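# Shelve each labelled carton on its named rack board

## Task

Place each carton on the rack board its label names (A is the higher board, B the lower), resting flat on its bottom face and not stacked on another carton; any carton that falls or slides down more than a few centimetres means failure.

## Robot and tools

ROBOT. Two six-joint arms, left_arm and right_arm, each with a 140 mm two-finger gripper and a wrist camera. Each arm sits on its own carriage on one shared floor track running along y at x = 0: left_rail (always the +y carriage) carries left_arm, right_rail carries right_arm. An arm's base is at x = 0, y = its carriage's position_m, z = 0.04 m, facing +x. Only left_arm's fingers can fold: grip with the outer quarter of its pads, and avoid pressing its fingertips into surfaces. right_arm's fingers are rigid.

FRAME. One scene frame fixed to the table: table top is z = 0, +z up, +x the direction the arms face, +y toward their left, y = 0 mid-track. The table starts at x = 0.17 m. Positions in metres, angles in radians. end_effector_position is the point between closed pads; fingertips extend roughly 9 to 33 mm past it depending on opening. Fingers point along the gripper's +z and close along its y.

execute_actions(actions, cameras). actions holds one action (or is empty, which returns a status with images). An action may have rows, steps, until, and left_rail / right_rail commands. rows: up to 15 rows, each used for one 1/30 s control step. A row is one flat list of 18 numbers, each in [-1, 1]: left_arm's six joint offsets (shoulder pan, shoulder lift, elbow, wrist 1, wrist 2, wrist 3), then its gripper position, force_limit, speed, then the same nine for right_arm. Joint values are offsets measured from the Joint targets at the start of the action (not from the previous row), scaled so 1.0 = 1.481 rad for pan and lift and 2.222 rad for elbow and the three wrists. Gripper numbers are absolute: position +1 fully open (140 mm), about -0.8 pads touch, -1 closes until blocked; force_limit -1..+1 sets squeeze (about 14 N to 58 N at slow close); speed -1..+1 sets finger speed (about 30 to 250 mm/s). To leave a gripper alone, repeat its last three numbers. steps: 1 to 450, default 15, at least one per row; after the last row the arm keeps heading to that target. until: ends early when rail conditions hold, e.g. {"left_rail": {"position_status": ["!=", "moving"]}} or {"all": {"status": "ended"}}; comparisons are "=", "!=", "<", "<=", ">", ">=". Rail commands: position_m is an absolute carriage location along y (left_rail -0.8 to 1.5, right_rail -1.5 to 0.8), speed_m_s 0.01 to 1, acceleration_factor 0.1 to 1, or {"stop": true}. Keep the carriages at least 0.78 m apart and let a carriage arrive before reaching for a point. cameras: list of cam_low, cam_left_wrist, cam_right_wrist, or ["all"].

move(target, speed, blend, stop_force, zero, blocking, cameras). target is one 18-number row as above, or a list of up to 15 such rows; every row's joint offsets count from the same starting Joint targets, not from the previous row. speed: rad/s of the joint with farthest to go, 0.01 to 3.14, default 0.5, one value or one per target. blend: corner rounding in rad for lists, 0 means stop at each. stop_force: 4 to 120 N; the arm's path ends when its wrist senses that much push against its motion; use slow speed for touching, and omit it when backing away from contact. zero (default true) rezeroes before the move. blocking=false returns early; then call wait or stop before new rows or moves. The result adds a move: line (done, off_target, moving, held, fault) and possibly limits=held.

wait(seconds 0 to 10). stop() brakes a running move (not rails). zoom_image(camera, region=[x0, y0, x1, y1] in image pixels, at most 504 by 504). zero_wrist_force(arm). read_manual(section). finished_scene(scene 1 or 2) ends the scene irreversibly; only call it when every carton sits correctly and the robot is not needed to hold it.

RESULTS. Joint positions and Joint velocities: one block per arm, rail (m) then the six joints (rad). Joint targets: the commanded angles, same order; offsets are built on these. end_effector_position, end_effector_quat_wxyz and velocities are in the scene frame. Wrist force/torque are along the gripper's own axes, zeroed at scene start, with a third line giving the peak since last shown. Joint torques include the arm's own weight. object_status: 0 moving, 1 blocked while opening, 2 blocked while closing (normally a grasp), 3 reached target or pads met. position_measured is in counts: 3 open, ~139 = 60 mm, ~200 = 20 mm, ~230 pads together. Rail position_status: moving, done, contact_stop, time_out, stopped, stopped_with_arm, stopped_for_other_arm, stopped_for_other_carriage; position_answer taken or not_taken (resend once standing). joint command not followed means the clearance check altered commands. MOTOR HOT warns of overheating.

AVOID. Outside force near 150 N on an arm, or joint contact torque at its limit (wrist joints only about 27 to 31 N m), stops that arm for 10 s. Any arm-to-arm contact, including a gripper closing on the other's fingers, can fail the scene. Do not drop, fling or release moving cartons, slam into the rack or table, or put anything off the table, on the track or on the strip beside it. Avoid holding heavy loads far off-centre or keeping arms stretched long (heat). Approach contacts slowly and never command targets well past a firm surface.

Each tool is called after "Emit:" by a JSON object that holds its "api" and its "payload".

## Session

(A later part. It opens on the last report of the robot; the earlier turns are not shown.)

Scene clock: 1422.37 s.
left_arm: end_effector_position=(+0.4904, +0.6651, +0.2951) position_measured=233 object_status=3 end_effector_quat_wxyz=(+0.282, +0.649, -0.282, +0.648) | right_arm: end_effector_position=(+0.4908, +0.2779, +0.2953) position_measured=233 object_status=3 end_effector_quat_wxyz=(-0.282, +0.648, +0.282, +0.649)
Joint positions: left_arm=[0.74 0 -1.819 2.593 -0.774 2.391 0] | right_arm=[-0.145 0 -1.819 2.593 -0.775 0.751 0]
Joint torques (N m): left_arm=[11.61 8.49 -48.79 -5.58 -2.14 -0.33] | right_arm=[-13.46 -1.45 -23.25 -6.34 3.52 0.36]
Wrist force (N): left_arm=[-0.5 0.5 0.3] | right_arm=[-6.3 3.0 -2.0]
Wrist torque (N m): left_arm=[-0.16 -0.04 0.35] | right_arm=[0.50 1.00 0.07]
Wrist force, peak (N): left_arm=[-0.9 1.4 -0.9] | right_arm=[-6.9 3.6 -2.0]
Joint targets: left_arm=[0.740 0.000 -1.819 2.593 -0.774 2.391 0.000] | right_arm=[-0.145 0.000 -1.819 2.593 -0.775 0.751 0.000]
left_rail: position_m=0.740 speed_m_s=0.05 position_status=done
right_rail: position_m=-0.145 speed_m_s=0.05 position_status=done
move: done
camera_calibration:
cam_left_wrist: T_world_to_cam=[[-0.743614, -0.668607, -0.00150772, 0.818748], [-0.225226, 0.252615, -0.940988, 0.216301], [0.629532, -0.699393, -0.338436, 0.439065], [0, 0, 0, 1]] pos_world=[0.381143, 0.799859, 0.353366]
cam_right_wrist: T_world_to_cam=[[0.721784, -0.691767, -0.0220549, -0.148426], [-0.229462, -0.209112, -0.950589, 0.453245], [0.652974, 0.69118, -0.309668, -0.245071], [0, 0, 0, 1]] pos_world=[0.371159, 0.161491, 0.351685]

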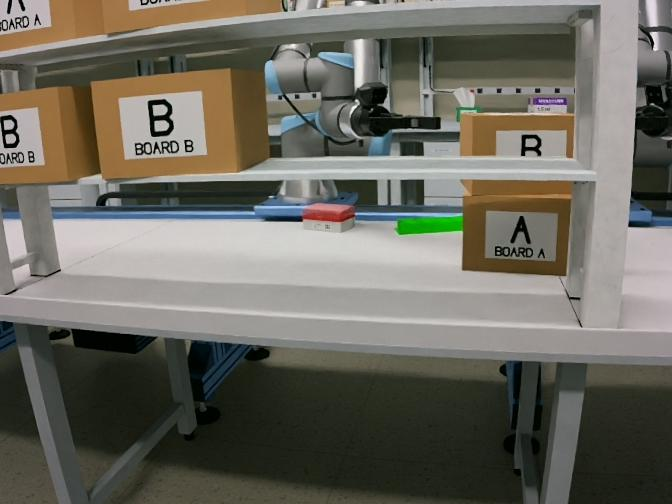

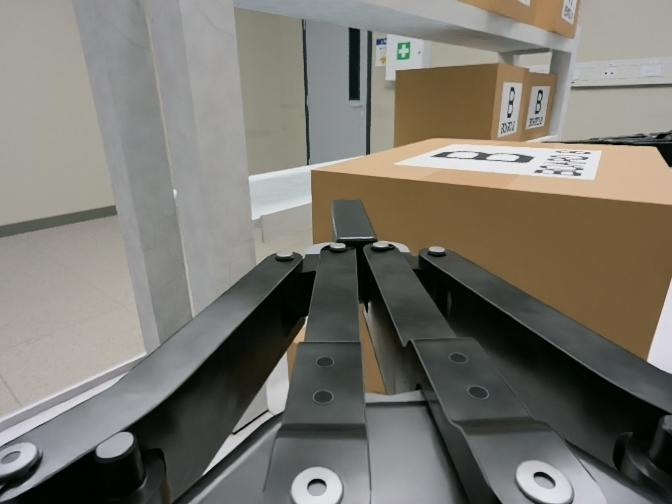

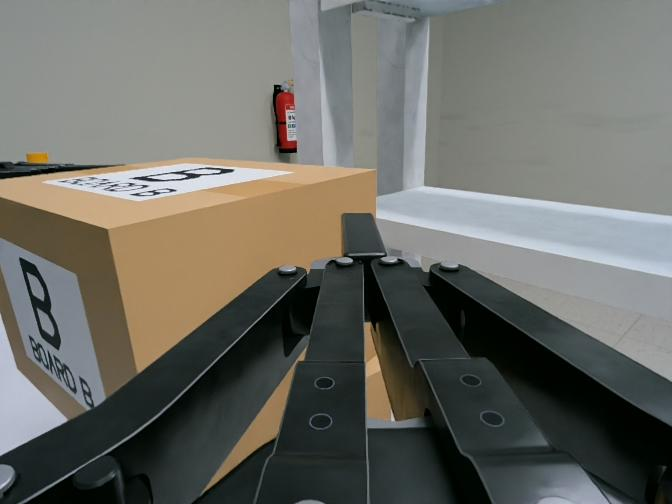

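Emit:
{"api": "move", "payload": {"target": [0,0.0209,-0.0086,-0.005,0,0,-1,-1,0,0,0.0209,-0.0086,-0.005,0,0,-1,-1,0], "speed": 0.1}}

Emit:
{"api": "execute_actions", "payload": {"actions": [{"left_rail":{"position_m":0.71},"right_rail":{"position_m":-0.115},"steps":100,"until":{"all":{"status":"ended"}}}]}}

Emit:
{"api": "move", "payload": {"target": [0,0,0,0,0.07,0,-1,-1,0,0,0,0,0,-0.07,0,-1,-1,0], "speed": 0.06, "stop_force": 12, "cameras": ["all"]}}

Scene clock: 1434.33 s.
left_arm: end_effector_position=(+0.5039, +0.6651, +0.2944) position_measured=233 object_status=3 end_effector_quat_wxyz=(+0.282, +0.649, -0.282, +0.648) | right_arm: end_effector_position=(+0.5044, +0.2779, +0.2947) position_measured=233 object_status=3 end_effector_quat_wxyz=(-0.282, +0.649, +0.282, +0.648)
Joint positions: left_arm=[0.74 0 -1.788 2.574 -0.785 2.391 0] | right_arm=[-0.145 0 -1.788 2.574 -0.786 0.751 0]
Joint torques (N m): left_arm=[10.52 2.22 -47 -5.26 -2.17 0.29] | right_arm=[-7.49 -4.67 -40.46 -6.25 3.23 0.55]
Wrist force (N): left_arm=[-0.3 0.9 0.1] | right_arm=[-6.5 2.9 -1.9]
Wrist torque (N m): left_arm=[-0.07 -0.06 0.35] | right_arm=[0.49 1.04 0.08]
Wrist force, peak (N): left_arm=[-0.6 1.0 0.1] | right_arm=[-6.6 3.4 -1.9]
Joint targets: left_arm=[0.740 0.000 -1.788 2.574 -0.785 2.391 0.000] | right_arm=[-0.145 0.000 -1.788 2.574 -0.786 0.751 0.000]
left_rail: position_m=0.740 speed_m_s=0.05 position_status=done
right_rail: position_m=-0.145 speed_m_s=0.05 position_status=done
move: done

Scene clock: 1435.63 s.
left_arm: end_effector_position=(+0.5040, +0.6351, +0.2944) position_measured=233 object_status=3 end_effector_quat_wxyz=(+0.282, +0.649, -0.282, +0.648) | right_arm: end_effector_position=(+0.5044, +0.3079, +0.2947) position_measured=233 object_status=3 end_effector_quat_wxyz=(-0.282, +0.649, +0.282, +0.648)
Joint positions: left_arm=[0.71 0 -1.788 2.574 -0.785 2.391 0] | right_arm=[-0.115 0 -1.788 2.574 -0.786 0.751 0]
Joint torques (N m): left_arm=[10.28 4.82 -48.63 -5.34 -1.75 -0.01] | right_arm=[-5.89 -2.72 -39.12 -5.88 3.15 0.24]
Wrist force (N): left_arm=[-0.9 1.0 0.2] | right_arm=[-6.4 3.1 -1.6]
Wrist torque (N m): left_arm=[-0.04 0.04 0.35] | right_arm=[0.54 1.01 0.08]
Wrist force, peak (N): left_arm=[-0.8 1.1 0.2] | right_arm=[-6.4 3.4 -2.3]
Joint targets: left_arm=[0.710 0.000 -1.788 2.574 -0.785 2.391 0.000] | right_arm=[-0.115 0.000 -1.788 2.574 -0.786 0.751 0.000]
Tool commands: left_gripper/position=-1.0 left_gripper/force_limit=-1.0 left_gripper/speed=+0.0 right_gripper/position=-1.0 right_gripper/force_limit=-1.0 right_gripper/speed=+0.0
left_rail: position_m=0.710 speed_m_s=0.05 position_status=done
right_rail: position_m=-0.115 speed_m_s=0.05 position_status=done

Scene clock: 1438.20 s.
left_arm: end_effector_position=(+0.4815, +0.6158, +0.2945) position_measured=233 object_status=3 end_effector_quat_wxyz=(+0.310, +0.636, -0.310, +0.635) | right_arm: end_effector_position=(+0.4818, +0.3273, +0.2947) position_measured=233 object_status=3 end_effector_quat_wxyz=(-0.310, +0.636, +0.310, +0.636)
Joint positions: left_arm=[0.71 0 -1.788 2.574 -0.785 2.478 0] | right_arm=[-0.115 0 -1.788 2.574 -0.786 0.664 0]
Joint torques (N m): left_arm=[-24.26 1.82 -45.47 -4.57 -0.06 -0.05] | right_arm=[9.11 -4.74 -37.01 -5.35 0.46 0.44]
Wrist force (N): left_arm=[-2.7 -8.0 -13.4] | right_arm=[-7.6 15.2 -15.2]
Wrist torque (N m): left_arm=[0.10 -0.09 0.36] | right_arm=[0.32 0.93 0.03]
Wrist force, peak (N): left_arm=[-3.3 -18.1 -20.4] | right_arm=[-7.0 22.7 -21.4]
Joint targets: left_arm=[0.710 0.000 -1.788 2.574 -0.785 2.478 0.000] | right_arm=[-0.115 0.000 -1.788 2.574 -0.786 0.664 0.000]
left_rail: position_m=0.710 speed_m_s=0.05 position_status=done
right_rail: position_m=-0.115 speed_m_s=0.05 position_status=done
move: contact (left_arm, right_arm); left_arm: the wrist 2 is farthest, 0.069 rad from its target; right_arm: the wrist 2 is farthest, 0.068 rad from its target
camera_calibration:
cam_left_wrist: T_world_to_cam=[[-0.79885, -0.601529, -0.000972009, 0.764309], [-0.203099, 0.271243, -0.940839, 0.203929], [0.566205, -0.751392, -0.338852, 0.472649], [0, 0, 0, 1]] pos_world=[0.38437, 0.759584, 0.352766]
cam_right_wrist: T_world_to_cam=[[0.779389, -0.626132, -0.0226293, -0.156942], [-0.211068, -0.228381, -0.950417, 0.458309], [0.589918, 0.74552, -0.310154, -0.26068], [0, 0, 0, 1]] pos_world=[0.372833, 0.200745, 0.351182]

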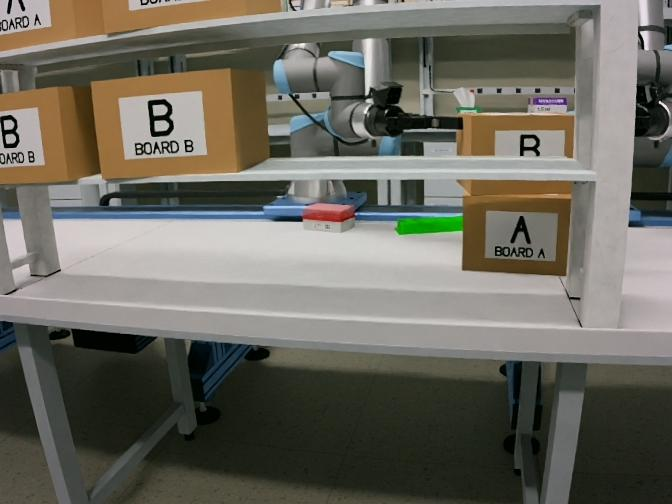

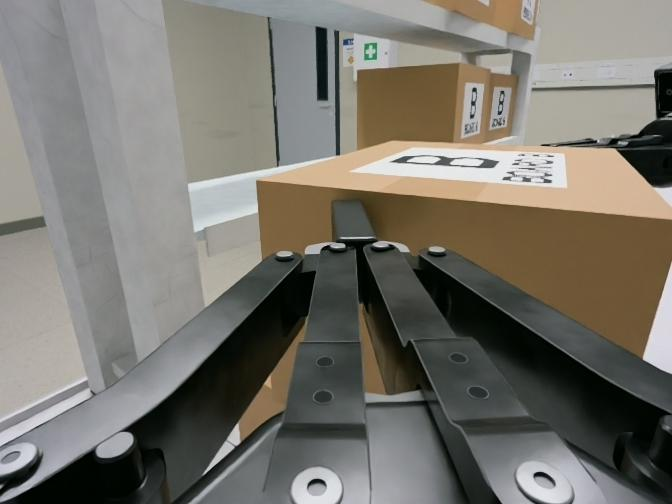

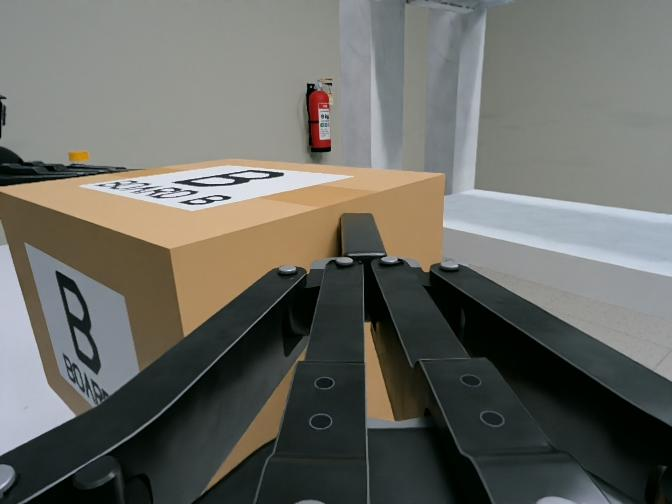

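Emit:
{"api": "move", "payload": {"target": [[0,0,0,0,-0.02,0,-1,-1,0,0,0,0,0,0.02,0,-1,-1,0],[0,-0.0209,0.0086,0.005,-0.02,0,-1,-1,0,0,-0.0209,0.0086,0.005,0.02,0,-1,-1,0]], "speed": 0.1}}

Emit:
{"api": "move", "payload": {"target": [0,0,0,0,0.05,0,-1,-1,0,0,0,0,0,-0.05,0,-1,-1,0], "speed": 0.06, "stop_force": 12}}

Emit:
{"api": "move", "payload": {"target": [0,0,0,0,0.03,0,-1,-1,0,0,0,0,0,-0.03,0,-1,-1,0], "speed": 0.04, "stop_force": 34, "cameras": ["all"]}}

Scene clock: 1447.90 s.
left_arm: end_effector_position=(+0.4797, +0.6254, +0.2951) position_measured=233 object_status=3 end_effector_quat_wxyz=(+0.296, +0.642, -0.296, +0.642) | right_arm: end_effector_position=(+0.4800, +0.3177, +0.2953) position_measured=233 object_status=3 end_effector_quat_wxyz=(-0.296, +0.642, +0.296, +0.643)
Joint positions: left_arm=[0.71 0 -1.819 2.593 -0.774 2.434 0] | right_arm=[-0.115 0 -1.819 2.593 -0.775 0.708 0]
Joint torques (N m): left_arm=[10.83 -35.32 -25.25 0.9 -2.25 0.03] | right_arm=[-14.76 -23.95 -23.59 1.5 3.59 0.42]
Wrist force (N): left_arm=[-0.5 0.7 0.2] | right_arm=[-7.5 3.8 -2.2]
Wrist torque (N m): left_arm=[-0.12 -0.04 0.36] | right_arm=[0.67 1.24 0.05]
Wrist force, peak (N): left_arm=[-3.0 -9.3 -14.1] | right_arm=[-8.0 15.7 -15.8]
Joint targets: left_arm=[0.710 0.000 -1.819 2.593 -0.774 2.434 0.000] | right_arm=[-0.115 0.000 -1.819 2.593 -0.775 0.708 0.000]
left_rail: position_m=0.710 speed_m_s=0.05 position_status=done
right_rail: position_m=-0.115 speed_m_s=0.05 position_status=done
move: done

Scene clock: 1449.77 s.
left_arm: end_effector_position=(+0.4675, +0.6155, +0.2951) position_measured=233 object_status=3 end_effector_quat_wxyz=(+0.310, +0.636, -0.310, +0.635) | right_arm: end_effector_position=(+0.4679, +0.3276, +0.2953) position_measured=233 object_status=3 end_effector_quat_wxyz=(-0.310, +0.635, +0.310, +0.636)
Joint positions: left_arm=[0.71 0 -1.819 2.593 -0.774 2.479 0] | right_arm=[-0.115 0 -1.819 2.593 -0.775 0.662 0]
Joint torques (N m): left_arm=[-22.84 -35.14 -27.07 0.98 0.17 -0.01] | right_arm=[21.42 -23.85 -23.78 1.18 0.52 0.27]
Wrist force (N): left_arm=[-0.4 -9.7 -14.6] | right_arm=[-8.9 15.7 -16.4]
Wrist torque (N m): left_arm=[0.05 -0.02 0.34] | right_arm=[0.36 1.16 0.02]
Wrist force, peak (N): left_arm=[-0.1 -20.0 -21.5] | right_arm=[-8.1 23.2 -23.8]
Joint targets: left_arm=[0.710 0.000 -1.819 2.593 -0.774 2.479 0.000] | right_arm=[-0.115 0.000 -1.819 2.593 -0.775 0.662 0.000]
left_rail: position_m=0.710 speed_m_s=0.05 position_status=done
right_rail: position_m=-0.115 speed_m_s=0.05 position_status=done
move: contact (left_arm, right_arm); left_arm: the wrist 2 is farthest, 0.066 rad from its target; right_arm: the wrist 2 is farthest, 0.065 rad from its target

Scene clock: 1451.33 s.
left_arm: end_effector_position=(+0.4656, +0.6140, +0.2951) position_measured=233 object_status=3 end_effector_quat_wxyz=(+0.313, +0.634, -0.312, +0.634) | right_arm: end_effector_position=(+0.4657, +0.3292, +0.2953) position_measured=233 object_status=3 end_effector_quat_wxyz=(-0.313, +0.634, +0.313, +0.634)
Joint positions: left_arm=[0.71 0 -1.819 2.593 -0.774 2.487 0] | right_arm=[-0.115 0 -1.819 2.593 -0.775 0.654 0]
Joint torques (N m): left_arm=[-25.41 -32.7 -27.03 0.83 8.61 0.04] | right_arm=[25.58 -23.12 -24.47 1.11 -6.96 0.54]
Wrist force (N): left_arm=[0.5 -42.9 -56.8] | right_arm=[-6.8 49.4 -56.7]
Wrist torque (N m): left_arm=[0.76 0.05 0.33] | right_arm=[-0.40 1.12 0.01]
Wrist force, peak (N): left_arm=[0.5 -48.5 -58.1] | right_arm=[-6.4 54.5 -57.3]
Joint targets: left_arm=[0.710 0.000 -1.819 2.593 -0.774 2.487 0.000] | right_arm=[-0.115 0.000 -1.819 2.593 -0.775 0.654 0.000]
left_rail: position_m=0.710 speed_m_s=0.05 position_status=done
right_rail: position_m=-0.115 speed_m_s=0.05 position_status=done
move: contact (left_arm, right_arm); left_arm: the wrist 2 is farthest, 0.059 rad from its target; right_arm: the wrist 2 is farthest, 0.059 rad from its target
camera_calibration:
cam_left_wrist: T_world_to_cam=[[-0.803961, -0.59468, -0.00148911, 0.748899], [-0.200131, 0.272918, -0.94099, 0.199441], [0.559994, -0.756222, -0.33843, 0.486302], [0, 0, 0, 1]] pos_world=[0.369674, 0.758676, 0.353366]
cam_right_wrist: T_world_to_cam=[[0.785161, -0.6189, -0.0220303, -0.148448], [-0.208257, -0.230368, -0.950557, 0.455294], [0.583225, 0.750929, -0.309766, -0.251249], [0, 0, 0, 1]] pos_world=[0.357909, 0.201681, 0.351685]

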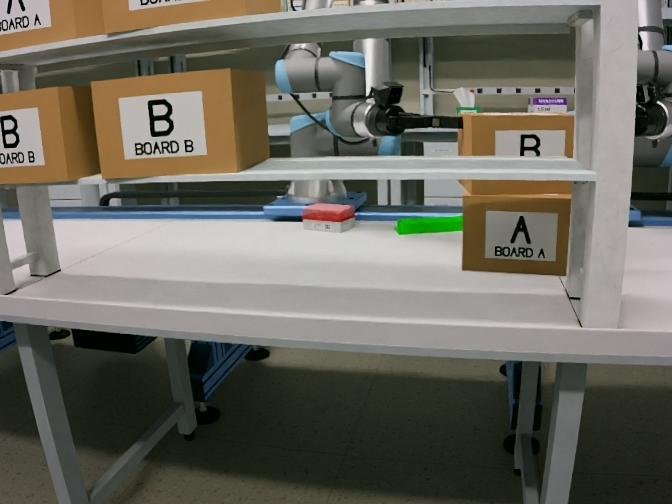

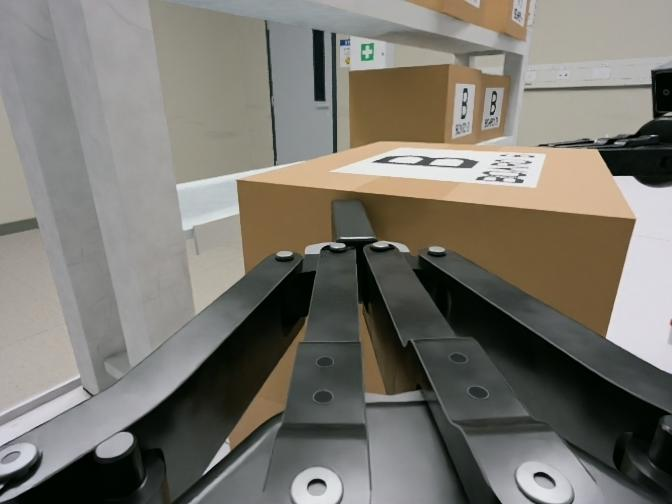

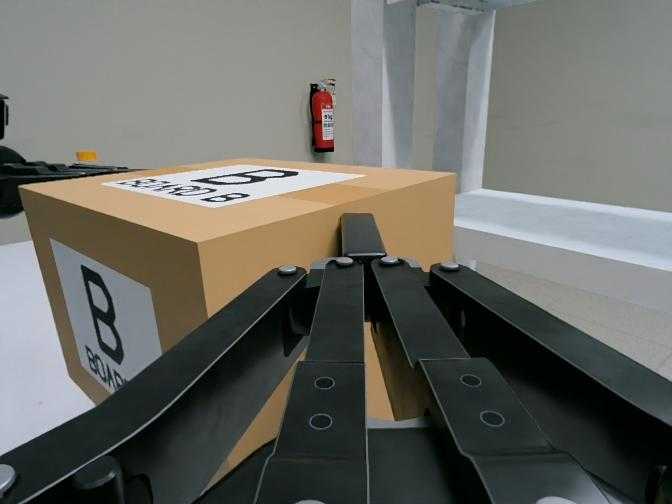

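Emit:
{"api": "move", "payload": {"target": [0,-0.1182,-0.0583,0.1372,0,0,-1,-1,0,0,-0.1182,-0.0583,0.1372,0,0,-1,-1,0], "speed": 0.15}}

Emit:
{"api": "execute_actions", "payload": {"actions": [{"left_rail":{"position_m":0.51},"right_rail":{"position_m":-0.315},"steps":250,"until":{"all":{"status":"ended"}}}], "cameras": ["all"]}}

Scene clock: 1459.30 s.
left_arm: end_effector_position=(+0.4654, +0.6140, +0.4006) position_measured=233 object_status=3 end_effector_quat_wxyz=(+0.313, +0.635, -0.312, +0.634) | right_arm: end_effector_position=(+0.4656, +0.3292, +0.4009) position_measured=233 object_status=3 end_effector_quat_wxyz=(-0.313, +0.634, +0.313, +0.634)
Joint positions: left_arm=[0.71 0 -1.994 2.464 -0.469 2.487 0] | right_arm=[-0.115 0 -1.994 2.464 -0.47 0.654 0]
Joint torques (N m): left_arm=[-24.55 -31.5 -63.85 0.17 14 0.42] | right_arm=[24.09 -21.26 -52.49 -0.03 -10.55 0.45]
Wrist force (N): left_arm=[-8.1 -43.1 -55.8] | right_arm=[-15.9 48.7 -56.7]
Wrist torque (N m): left_arm=[0.71 -0.38 0.37] | right_arm=[-0.30 1.00 -0.07]
Wrist force, peak (N): left_arm=[0.4 -43.5 -57.2] | right_arm=[-7.1 50.2 -58.9]
Joint targets: left_arm=[0.710 0.000 -1.994 2.464 -0.469 2.487 0.000] | right_arm=[-0.115 0.000 -1.994 2.463 -0.470 0.654 0.000]
left_rail: position_m=0.710 speed_m_s=0.05 position_status=done
right_rail: position_m=-0.115 speed_m_s=0.05 position_status=done
move: done

Scene clock: 1464.00 s.
left_arm: end_effector_position=(+0.4654, +0.4140, +0.4007) position_measured=233 object_status=3 end_effector_quat_wxyz=(+0.313, +0.634, -0.312, +0.634) | right_arm: end_effector_position=(+0.4656, +0.1292, +0.4010) position_measured=233 object_status=3 end_effector_quat_wxyz=(-0.313, +0.634, +0.313, +0.634)
Joint positions: left_arm=[0.51 0 -1.994 2.464 -0.469 2.487 0] | right_arm=[-0.315 0 -1.994 2.463 -0.47 0.654 0]
Joint torques (N m): left_arm=[-26.27 -30.86 -61.05 -0.18 18.75 0.1] | right_arm=[24.56 -19.57 -51.58 -0.09 -13.08 0.43]
Wrist force (N): left_arm=[-9.1 -42.2 -54.6] | right_arm=[-16.8 48.0 -55.4]
Wrist torque (N m): left_arm=[0.71 -0.33 0.37] | right_arm=[-0.32 1.04 -0.07]
Wrist force, peak (N): left_arm=[-8.8 -45.0 -57.8] | right_arm=[-16.5 49.8 -57.9]
Joint targets: left_arm=[0.510 0.000 -1.994 2.464 -0.469 2.487 0.000] | right_arm=[-0.315 0.000 -1.994 2.463 -0.470 0.654 0.000]
Tool commands: left_gripper/position=-1.0 left_gripper/force_limit=-1.0 left_gripper/speed=+0.0 right_gripper/position=-1.0 right_gripper/force_limit=-1.0 right_gripper/speed=+0.0
left_rail: position_m=0.510 speed_m_s=0.05 position_status=done
right_rail: position_m=-0.315 speed_m_s=0.05 position_status=done
camera_calibration:
cam_left_wrist: T_world_to_cam=[[-0.803974, -0.594663, -0.00131085, 0.629953], [-0.200325, 0.27291, -0.940952, 0.353431], [0.559907, -0.756238, -0.338539, 0.370943], [0, 0, 0, 1]] pos_world=[0.369573, 0.558676, 0.458966]
cam_right_wrist: T_world_to_cam=[[0.785127, -0.618938, -0.0221811, -0.26974], [-0.208439, -0.230342, -0.950524, 0.509723], [0.583206, 0.750905, -0.309858, -0.068214], [0, 0, 0, 1]] pos_world=[0.357809, 0.00168086, 0.457384]

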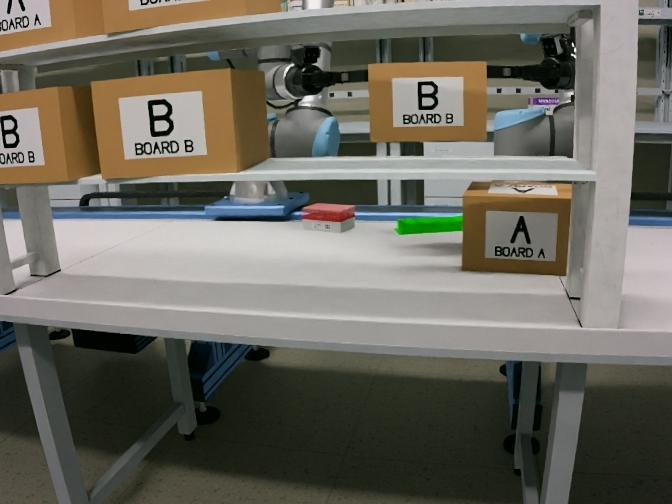

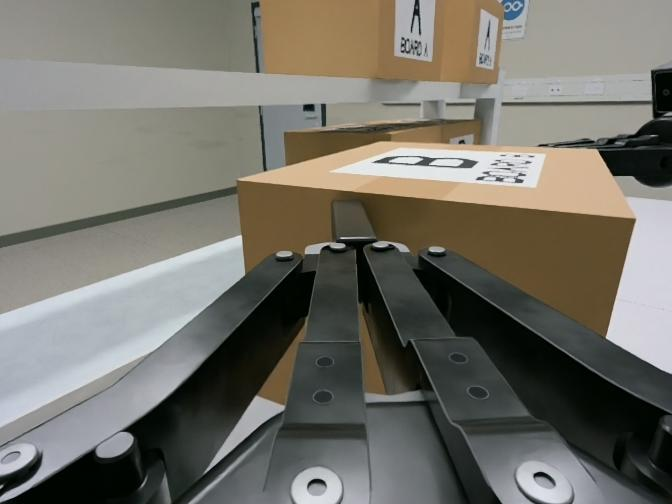

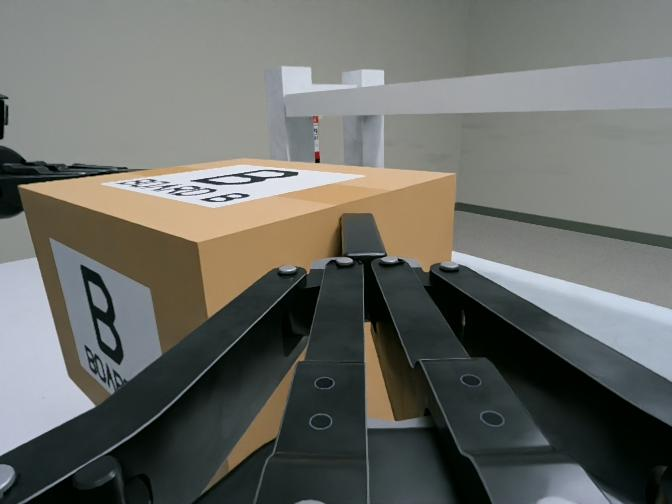

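Emit:
{"api": "move", "payload": {"target": [[0,0.1186,-0.0474,-0.0321,0,0,-1,-1,0,0,0.1186,-0.0474,-0.0321,0,0,-1,-1,0],[0,0.249,-0.1198,-0.0465,0,0,-1,-1,0,0,0.249,-0.1198,-0.0465,0,0,-1,-1,0],[0,0.3147,-0.1612,-0.049,0,0,-1,-1,0,0,0.3147,-0.1612,-0.049,0,0,-1,-1,0],[0,0.3464,-0.1842,-0.0472,0,0,-1,-1,0,0,0.3464,-0.1842,-0.0472,0,0,-1,-1,0]], "blend": [0.04,0.04,0.03,0], "speed": 0.12, "stop_force": 20, "cameras": ["all"]}}

Scene clock: 1485.67 s.
left_arm: end_effector_position=(+0.7321, +0.4156, +0.3989) position_measured=233 object_status=3 end_effector_quat_wxyz=(+0.313, +0.636, -0.311, +0.633) | right_arm: end_effector_position=(+0.7428, +0.1291, +0.4013) position_measured=233 object_status=3 end_effector_quat_wxyz=(-0.312, +0.634, +0.313, +0.635)
Joint positions: left_arm=[0.51 0.002 -1.496 2.073 -0.573 2.486 0] | right_arm=[-0.315 0 -1.481 2.054 -0.575 0.654 0]
Joint torques (N m): left_arm=[-6.99 -53.33 -44.42 -2.03 0.52 -0.17] | right_arm=[9.8 -48.06 -46.74 0.27 -1.95 0.47]
Wrist force (N): left_arm=[-8.1 -5.5 -29.6] | right_arm=[-15.5 22.4 -26.0]
Wrist torque (N m): left_arm=[1.85 -0.20 0.48] | right_arm=[-0.04 0.90 -0.01]
Wrist force, peak (N): left_arm=[10.8 41.9 -137.2] | right_arm=[-16.2 48.0 -56.5]
Joint targets: left_arm=[0.510 0.002 -1.496 2.073 -0.573 2.486 0.000] | right_arm=[-0.315 0.000 -1.481 2.054 -0.575 0.654 0.000]
Tool commands: left_gripper/position=-1.0 left_gripper/force_limit=-1.0 left_gripper/speed=+0.003922 right_gripper/position=-1.0 right_gripper/force_limit=-1.0 right_gripper/speed=+0.0
FORCE FAULT: contact force on the left arm reached its limit, and that arm stopped for 10 seconds. The contact can be on any part of that arm, not only on its tool. That arm's remaining commands of this call were not run. That arm's target is now where it stood when the stop ended, not its last command. That arm accepts commands again.
left_rail: position_m=0.510 speed_m_s=0.05 position_status=done
right_rail: position_m=-0.315 speed_m_s=0.05 position_status=done
move: fault (left_arm); blend cut to 0.0256 rad at target 3; left_arm: the elbow is farthest, 0.018 rad from its target
camera_calibration:
cam_left_wrist: T_world_to_cam=[[-0.80249, -0.596662, 0.0018543, 0.843705], [-0.204729, 0.272432, -0.940142, 0.407839], [0.560442, -0.754835, -0.340778, 0.222141], [0, 0, 0, 1]] pos_world=[0.636064, 0.559979, 0.457563]
cam_right_wrist: T_world_to_cam=[[0.785143, -0.618943, -0.0214355, -0.487709], [-0.207507, -0.230301, -0.950738, 0.567159], [0.583516, 0.750913, -0.309255, -0.230157], [0, 0, 0, 1]] pos_world=[0.634911, 0.00158091, 0.457588]

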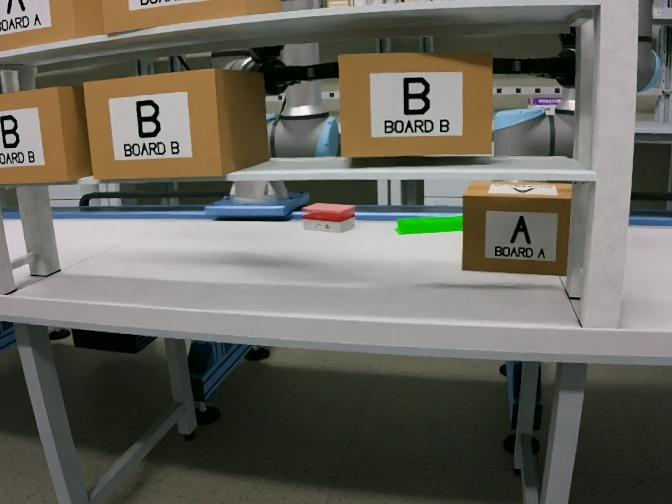

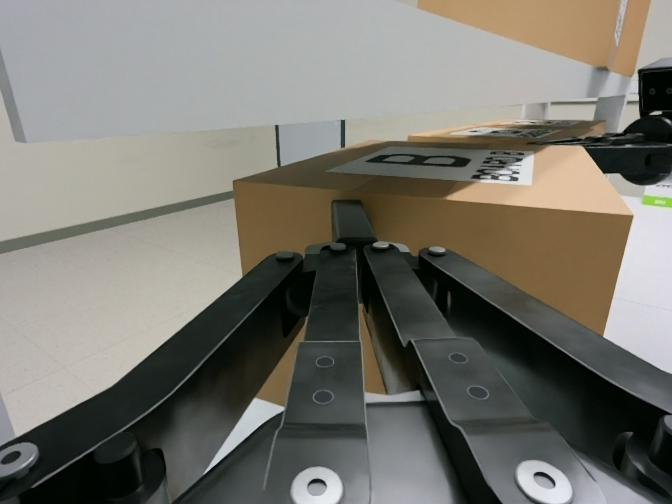

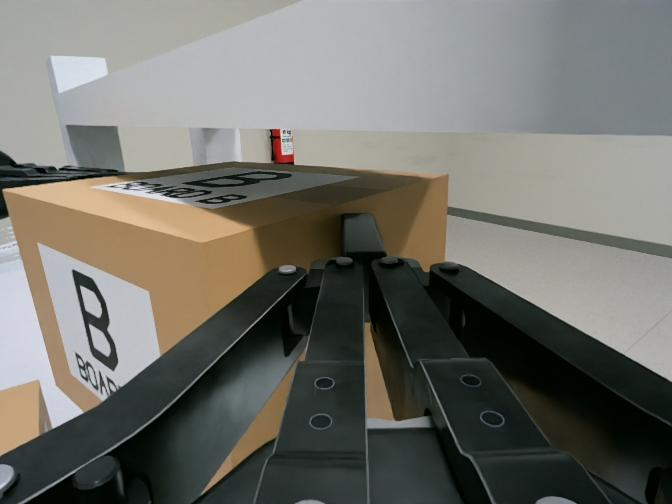

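Emit:
{"api": "move", "payload": {"target": [0,0.0207,0.0135,-0.0273,0,0,-1,-1,0,0,0.0215,0.0145,-0.0285,0,0,-1,-1,0], "speed": 0.04, "stop_force": 14, "cameras": ["all"]}}

Scene clock: 1493.60 s.
left_arm: end_effector_position=(+0.7318, +0.4156, +0.3819) position_measured=233 object_status=3 end_effector_quat_wxyz=(+0.313, +0.636, -0.311, +0.633) | right_arm: end_effector_position=(+0.7422, +0.1291, +0.3827) position_measured=233 object_status=3 end_effector_quat_wxyz=(-0.313, +0.634, +0.313, +0.635)
Joint positions: left_arm=[0.51 0.002 -1.478 2.09 -0.607 2.486 0] | right_arm=[-0.315 0 -1.463 2.073 -0.611 0.654 0]
Joint torques (N m): left_arm=[-33.68 -71.63 -53.56 0.97 7.11 0.23] | right_arm=[8.72 -63.31 -42.95 1.58 -1.86 0.23]
Wrist force (N): left_arm=[1.3 -15.5 -23.0] | right_arm=[-6.7 23.0 -24.3]
Wrist torque (N m): left_arm=[0.16 -0.01 0.31] | right_arm=[0.22 1.21 0.09]
Wrist force, peak (N): left_arm=[20.0 -5.6 -35.0] | right_arm=[-16.5 22.9 -25.6]
Joint targets: left_arm=[0.510 0.002 -1.478 2.090 -0.607 2.486 0.000] | right_arm=[-0.315 0.000 -1.463 2.073 -0.611 0.654 0.000]
left_rail: position_m=0.510 speed_m_s=0.05 position_status=done
right_rail: position_m=-0.315 speed_m_s=0.05 position_status=done
move: contact (left_arm, right_arm); left_arm: the wrist 1 is farthest, 0.026 rad from its target; right_arm: the wrist 1 is farthest, 0.027 rad from its target
camera_calibration:
cam_left_wrist: T_world_to_cam=[[-0.802468, -0.596694, 0.00149731, 0.843657], [-0.20434, 0.272449, -0.940222, 0.391479], [0.560616, -0.754803, -0.34056, 0.216258], [0, 0, 0, 1]] pos_world=[0.635765, 0.559979, 0.440463]
cam_right_wrist: T_world_to_cam=[[0.785155, -0.618922, -0.0216102, -0.487567], [-0.2077, -0.230291, -0.950698, 0.549455], [0.583431, 0.750934, -0.309365, -0.235456], [0, 0, 0, 1]] pos_world=[0.63431, 0.00158105, 0.438987]

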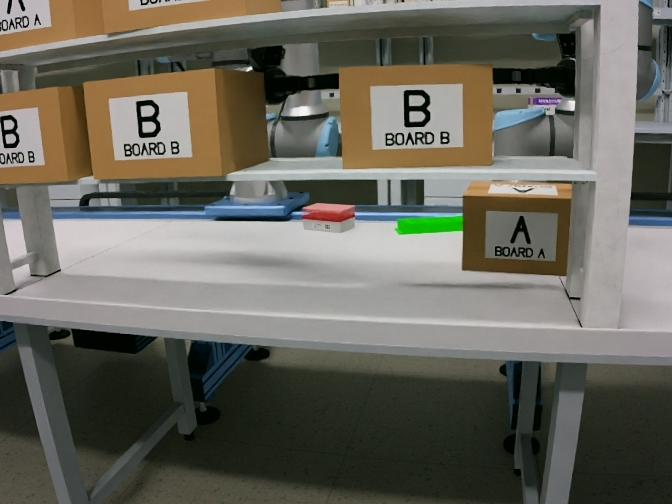

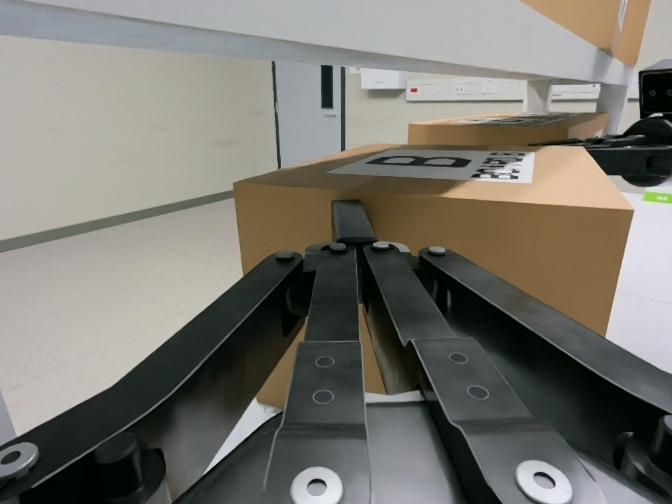

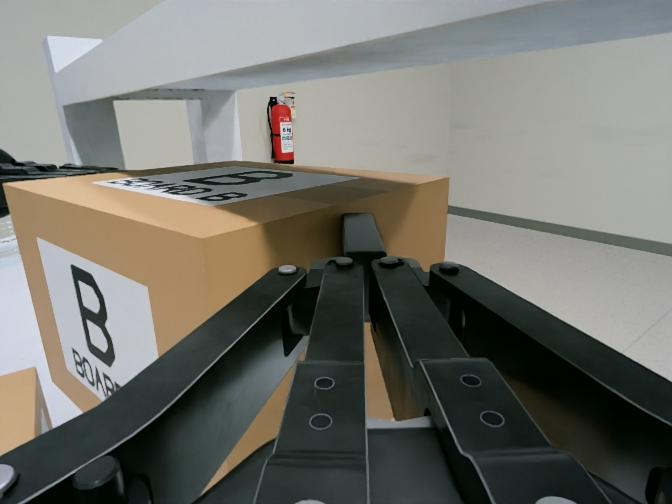

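Emit:
{"api": "move", "payload": {"target": [0,0,0,0,-0.03,0,-1,-1,0,0,0,0,0,0.03,0,-1,-1,0], "speed": 0.1}}

Emit:
{"api": "move", "payload": {"target": [[0,-0.1,0.055,-0.0,-0,0,-1,-1,0,0,-0.1,0.055,0,0,0,-1,-1,0],[0,-0.2362,0.1185,0.0388,0,0,-1,-1,0,0,-0.2463,0.1262,0.0379,0,0,-1,-1,0]], "blend": [0.03,0], "speed": 0.2, "stop_force": 30, "cameras": ["all"]}}

Scene clock: 1512.10 s.
left_arm: end_effector_position=(+0.7395, +0.4230, +0.3796) position_measured=233 object_status=3 end_effector_quat_wxyz=(+0.302, +0.643, -0.299, +0.637) | right_arm: end_effector_position=(+0.7587, +0.1155, +0.3827) position_measured=233 object_status=3 end_effector_quat_wxyz=(-0.292, +0.643, +0.293, +0.644)
Joint positions: left_arm=[0.51 0.002 -1.479 2.093 -0.605 2.45 0] | right_arm=[-0.315 0 -1.463 2.073 -0.611 0.717 0]
Joint torques (N m): left_arm=[1.54 -51.48 -41.99 -1.81 -0.82 0.13] | right_arm=[-18.27 -44.25 -42.79 -4.47 5.44 0.57]
Wrist force (N): left_arm=[7.2 25.3 -20.7] | right_arm=[-2.2 -1.2 -2.0]
Wrist torque (N m): left_arm=[4.00 -0.64 1.03] | right_arm=[0.33 0.13 0.05]
Wrist force, peak (N): left_arm=[18.0 147.8 -76.6] | right_arm=[-7.2 23.2 -24.7]
Joint targets: left_arm=[0.510 0.002 -1.479 2.093 -0.605 2.450 0.000] | right_arm=[-0.315 0.000 -1.463 2.073 -0.611 0.717 0.000]
Tool commands: left_gripper/position=-1.0 left_gripper/force_limit=-1.0 left_gripper/speed=+0.003922 right_gripper/position=-1.0 right_gripper/force_limit=-1.0 right_gripper/speed=+0.0
FORCE FAULT: contact force on the left arm reached its limit, and that arm stopped for 10 seconds. The contact can be on any part of that arm, not only on its tool. That arm's remaining commands of this call were not run. That arm's target is now where it stood when the stop ended, not its last command. That arm accepts commands again.
left_rail: position_m=0.510 speed_m_s=0.05 position_status=done
right_rail: position_m=-0.315 speed_m_s=0.05 position_status=done
move: fault (left_arm); left_arm: the wrist 2 is farthest, 0.031 rad from its target

not run: an earlier result of this reply reported a stop or a fault. Calls in your next reply go to the robot.

Emit:
{"api": "move", "payload": {"target": [[0,-0.1,0.055,-0.0,-0,0,-1,-1,0,0,-0.1,0.055,0,0,0,-1,-1,0],[0,-0.2362,0.1185,0.0388,0,0,-1,-1,0,0,-0.2463,0.1262,0.0379,0,0,-1,-1,0]], "blend": [0.03,0], "speed": 0.15, "stop_force": 30, "cameras": ["all"]}}

Scene clock: 1519.83 s.
left_arm: end_effector_position=(+0.7392, +0.4230, +0.3797) position_measured=233 object_status=3 end_effector_quat_wxyz=(+0.302, +0.643, -0.299, +0.637) | right_arm: end_effector_position=(+0.5630, +0.1156, +0.4069) position_measured=233 object_status=3 end_effector_quat_wxyz=(-0.292, +0.643, +0.293, +0.644)
Joint positions: left_arm=[0.51 0.002 -1.479 2.094 -0.605 2.45 0] | right_arm=[-0.315 0 -1.827 2.353 -0.527 0.717 0]
Joint torques (N m): left_arm=[-1.96 -25.73 -58.26 -2.79 -2.79 0.02] | right_arm=[5.71 -29.37 -29.74 1.19 -2.45 0.57]
Wrist force (N): left_arm=[0.1 10.4 -8.2] | right_arm=[-2.6 4.5 -1.8]
Wrist torque (N m): left_arm=[1.50 -0.05 0.55] | right_arm=[0.80 0.13 0.03]
Wrist force, peak (N): left_arm=[7.4 25.3 -20.9] | right_arm=[-2.8 8.3 -2.5]
Joint targets: left_arm=[0.510 0.002 -1.479 2.094 -0.605 2.450 0.000] | right_arm=[-0.315 0.000 -1.827 2.353 -0.527 0.717 0.000]
left_rail: position_m=0.510 speed_m_s=0.05 position_status=done
right_rail: position_m=-0.315 speed_m_s=0.05 position_status=done
move: contact (left_arm); left_arm: the shoulder lift is farthest, 0.349 rad from its target
camera_calibration:
cam_left_wrist: T_world_to_cam=[[-0.78081, -0.624747, 0.0051759, 0.848454], [-0.218344, 0.265105, -0.939173, 0.402047], [0.585374, -0.734445, -0.343407, 0.191198], [0, 0, 0, 1]] pos_world=[0.638344, 0.563909, 0.438859]
cam_right_wrist: T_world_to_cam=[[0.744815, -0.666926, -0.0214415, -0.32653], [-0.221473, -0.216771, -0.950768, 0.538411], [0.629445, 0.712895, -0.30916, -0.134928], [0, 0, 0, 1]] pos_world=[0.447377, -0.00486946, 0.463188]

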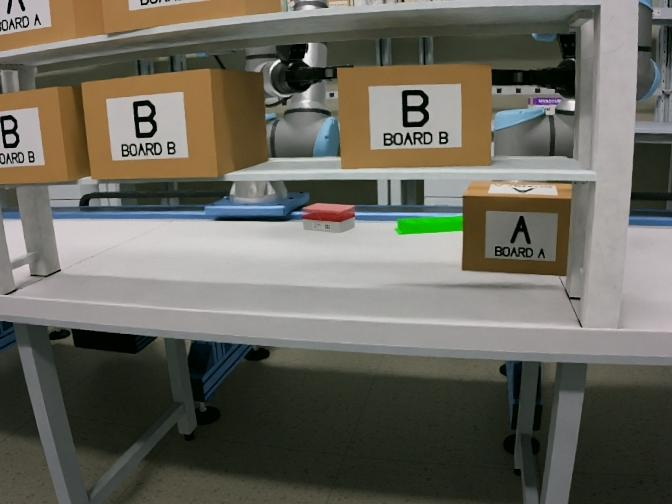

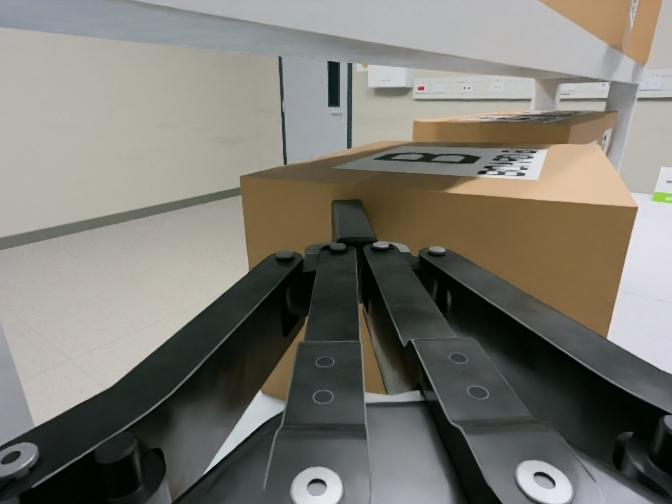

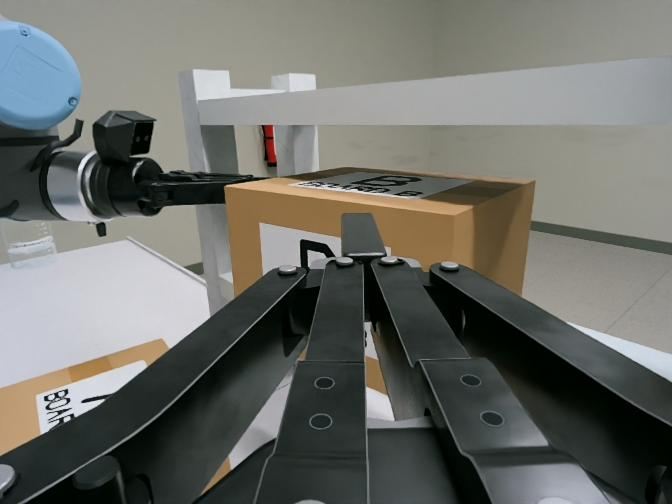

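Emit:
{"api": "execute_actions", "payload": {"actions": [{"left_rail":{"position_m":0.475,"speed_m_s":0.03},"steps":120,"until":{"all":{"status":"ended"}}}]}}

Emit:
{"api": "move", "payload": {"target": [0,-0.05,0.025,0,0,0,-1,-1,0,0,0,0,0,0,0,-1,-1,0], "speed": 0.1, "cameras": ["all"]}}

Scene clock: 1524.57 s.
left_arm: end_effector_position=(+0.7392, +0.3880, +0.3797) position_measured=233 object_status=3 end_effector_quat_wxyz=(+0.302, +0.643, -0.299, +0.637) | right_arm: end_effector_position=(+0.5630, +0.1156, +0.4069) position_measured=233 object_status=3 end_effector_quat_wxyz=(-0.292, +0.643, +0.293, +0.644)
Joint positions: left_arm=[0.475 0.002 -1.479 2.094 -0.605 2.45 0] | right_arm=[-0.315 0 -1.827 2.353 -0.527 0.717 0]
Joint torques (N m): left_arm=[-0.8 -32.47 -45.72 -2.76 4.25 0.19] | right_arm=[-14.7 -30.97 -29.85 1.18 -2.61 0.55]
Wrist force (N): left_arm=[-0.3 -3.0 -4.9] | right_arm=[-2.6 4.9 -2.0]
Wrist torque (N m): left_arm=[-0.10 -0.02 0.34] | right_arm=[0.88 0.16 0.03]
Wrist force, peak (N): left_arm=[1.2 11.2 -8.2] | right_arm=[-2.6 5.1 -1.9]
Joint targets: left_arm=[0.475 0.002 -1.479 2.094 -0.605 2.450 0.000] | right_arm=[-0.315 0.000 -1.827 2.353 -0.527 0.717 0.000]
Tool commands: left_gripper/position=-1.0 left_gripper/force_limit=-1.0 left_gripper/speed=+0.0 right_gripper/position=-1.0 right_gripper/force_limit=-1.0 right_gripper/speed=+0.0
left_rail: position_m=0.475 speed_m_s=0.03 position_status=done
right_rail: position_m=-0.315 speed_m_s=0.05 position_status=done

Scene clock: 1525.73 s.
left_arm: end_effector_position=(+0.7022, +0.3879, +0.3949) position_measured=233 object_status=3 end_effector_quat_wxyz=(+0.299, +0.637, -0.302, +0.643) | right_arm: end_effector_position=(+0.5630, +0.1156, +0.4069) position_measured=233 object_status=3 end_effector_quat_wxyz=(-0.292, +0.643, +0.293, +0.644)
Joint positions: left_arm=[0.475 0.002 -1.553 2.149 -0.605 2.45 0] | right_arm=[-0.315 0 -1.827 2.353 -0.527 0.717 0]
Joint torques (N m): left_arm=[-0.14 -65.21 -32.15 -2.84 -1.39 0.64] | right_arm=[-12.79 -30.28 -30.42 1.42 -2.67 0.52]
Wrist force (N): left_arm=[-0.5 0.8 -0.4] | right_arm=[-2.3 4.5 -1.8]
Wrist torque (N m): left_arm=[-0.12 -0.01 0.36] | right_arm=[0.81 0.10 0.03]
Wrist force, peak (N): left_arm=[-1.5 -3.0 -3.3] | right_arm=[-2.5 5.0 -2.1]
Joint targets: left_arm=[0.475 0.002 -1.554 2.149 -0.605 2.450 0.000] | right_arm=[-0.315 0.000 -1.827 2.353 -0.527 0.717 0.000]
left_rail: position_m=0.475 speed_m_s=0.03 position_status=done
right_rail: position_m=-0.315 speed_m_s=0.05 position_status=done
move: done
camera_calibration:
cam_left_wrist: T_world_to_cam=[[-0.78077, -0.62475, -0.00928666, 0.803257], [-0.200943, 0.265143, -0.943038, 0.406831], [0.591625, -0.73443, -0.332555, 0.183603], [0, 0, 0, 1]] pos_world=[0.600285, 0.528809, 0.452175]
cam_right_wrist: T_world_to_cam=[[0.744815, -0.666926, -0.0214415, -0.32653], [-0.221473, -0.216771, -0.950768, 0.538411], [0.629445, 0.712895, -0.30916, -0.134928], [0, 0, 0, 1]] pos_world=[0.447377, -0.00486946, 0.463188]

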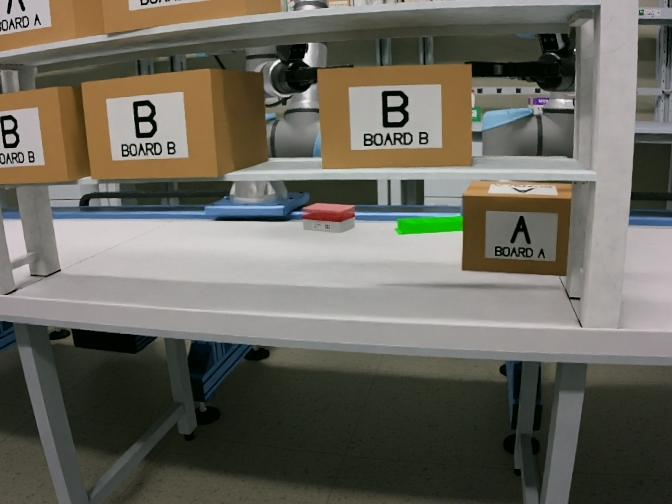

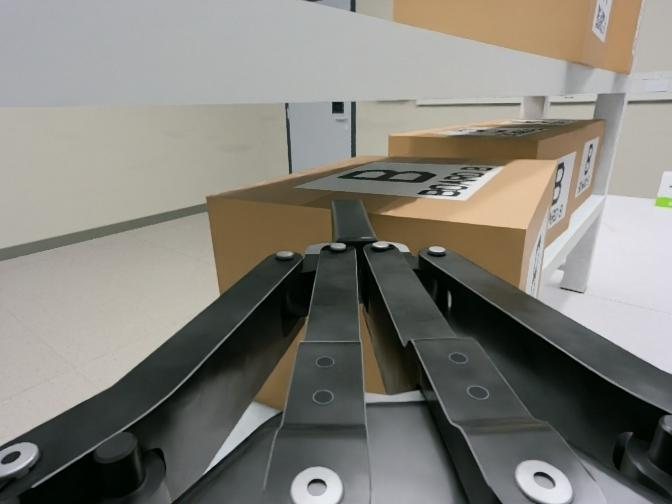

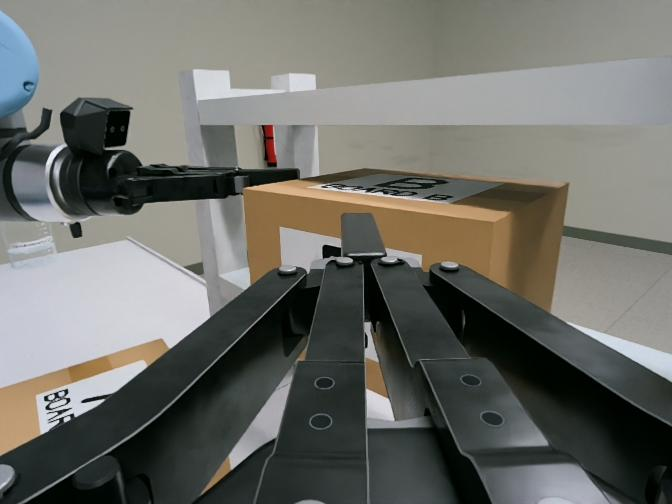

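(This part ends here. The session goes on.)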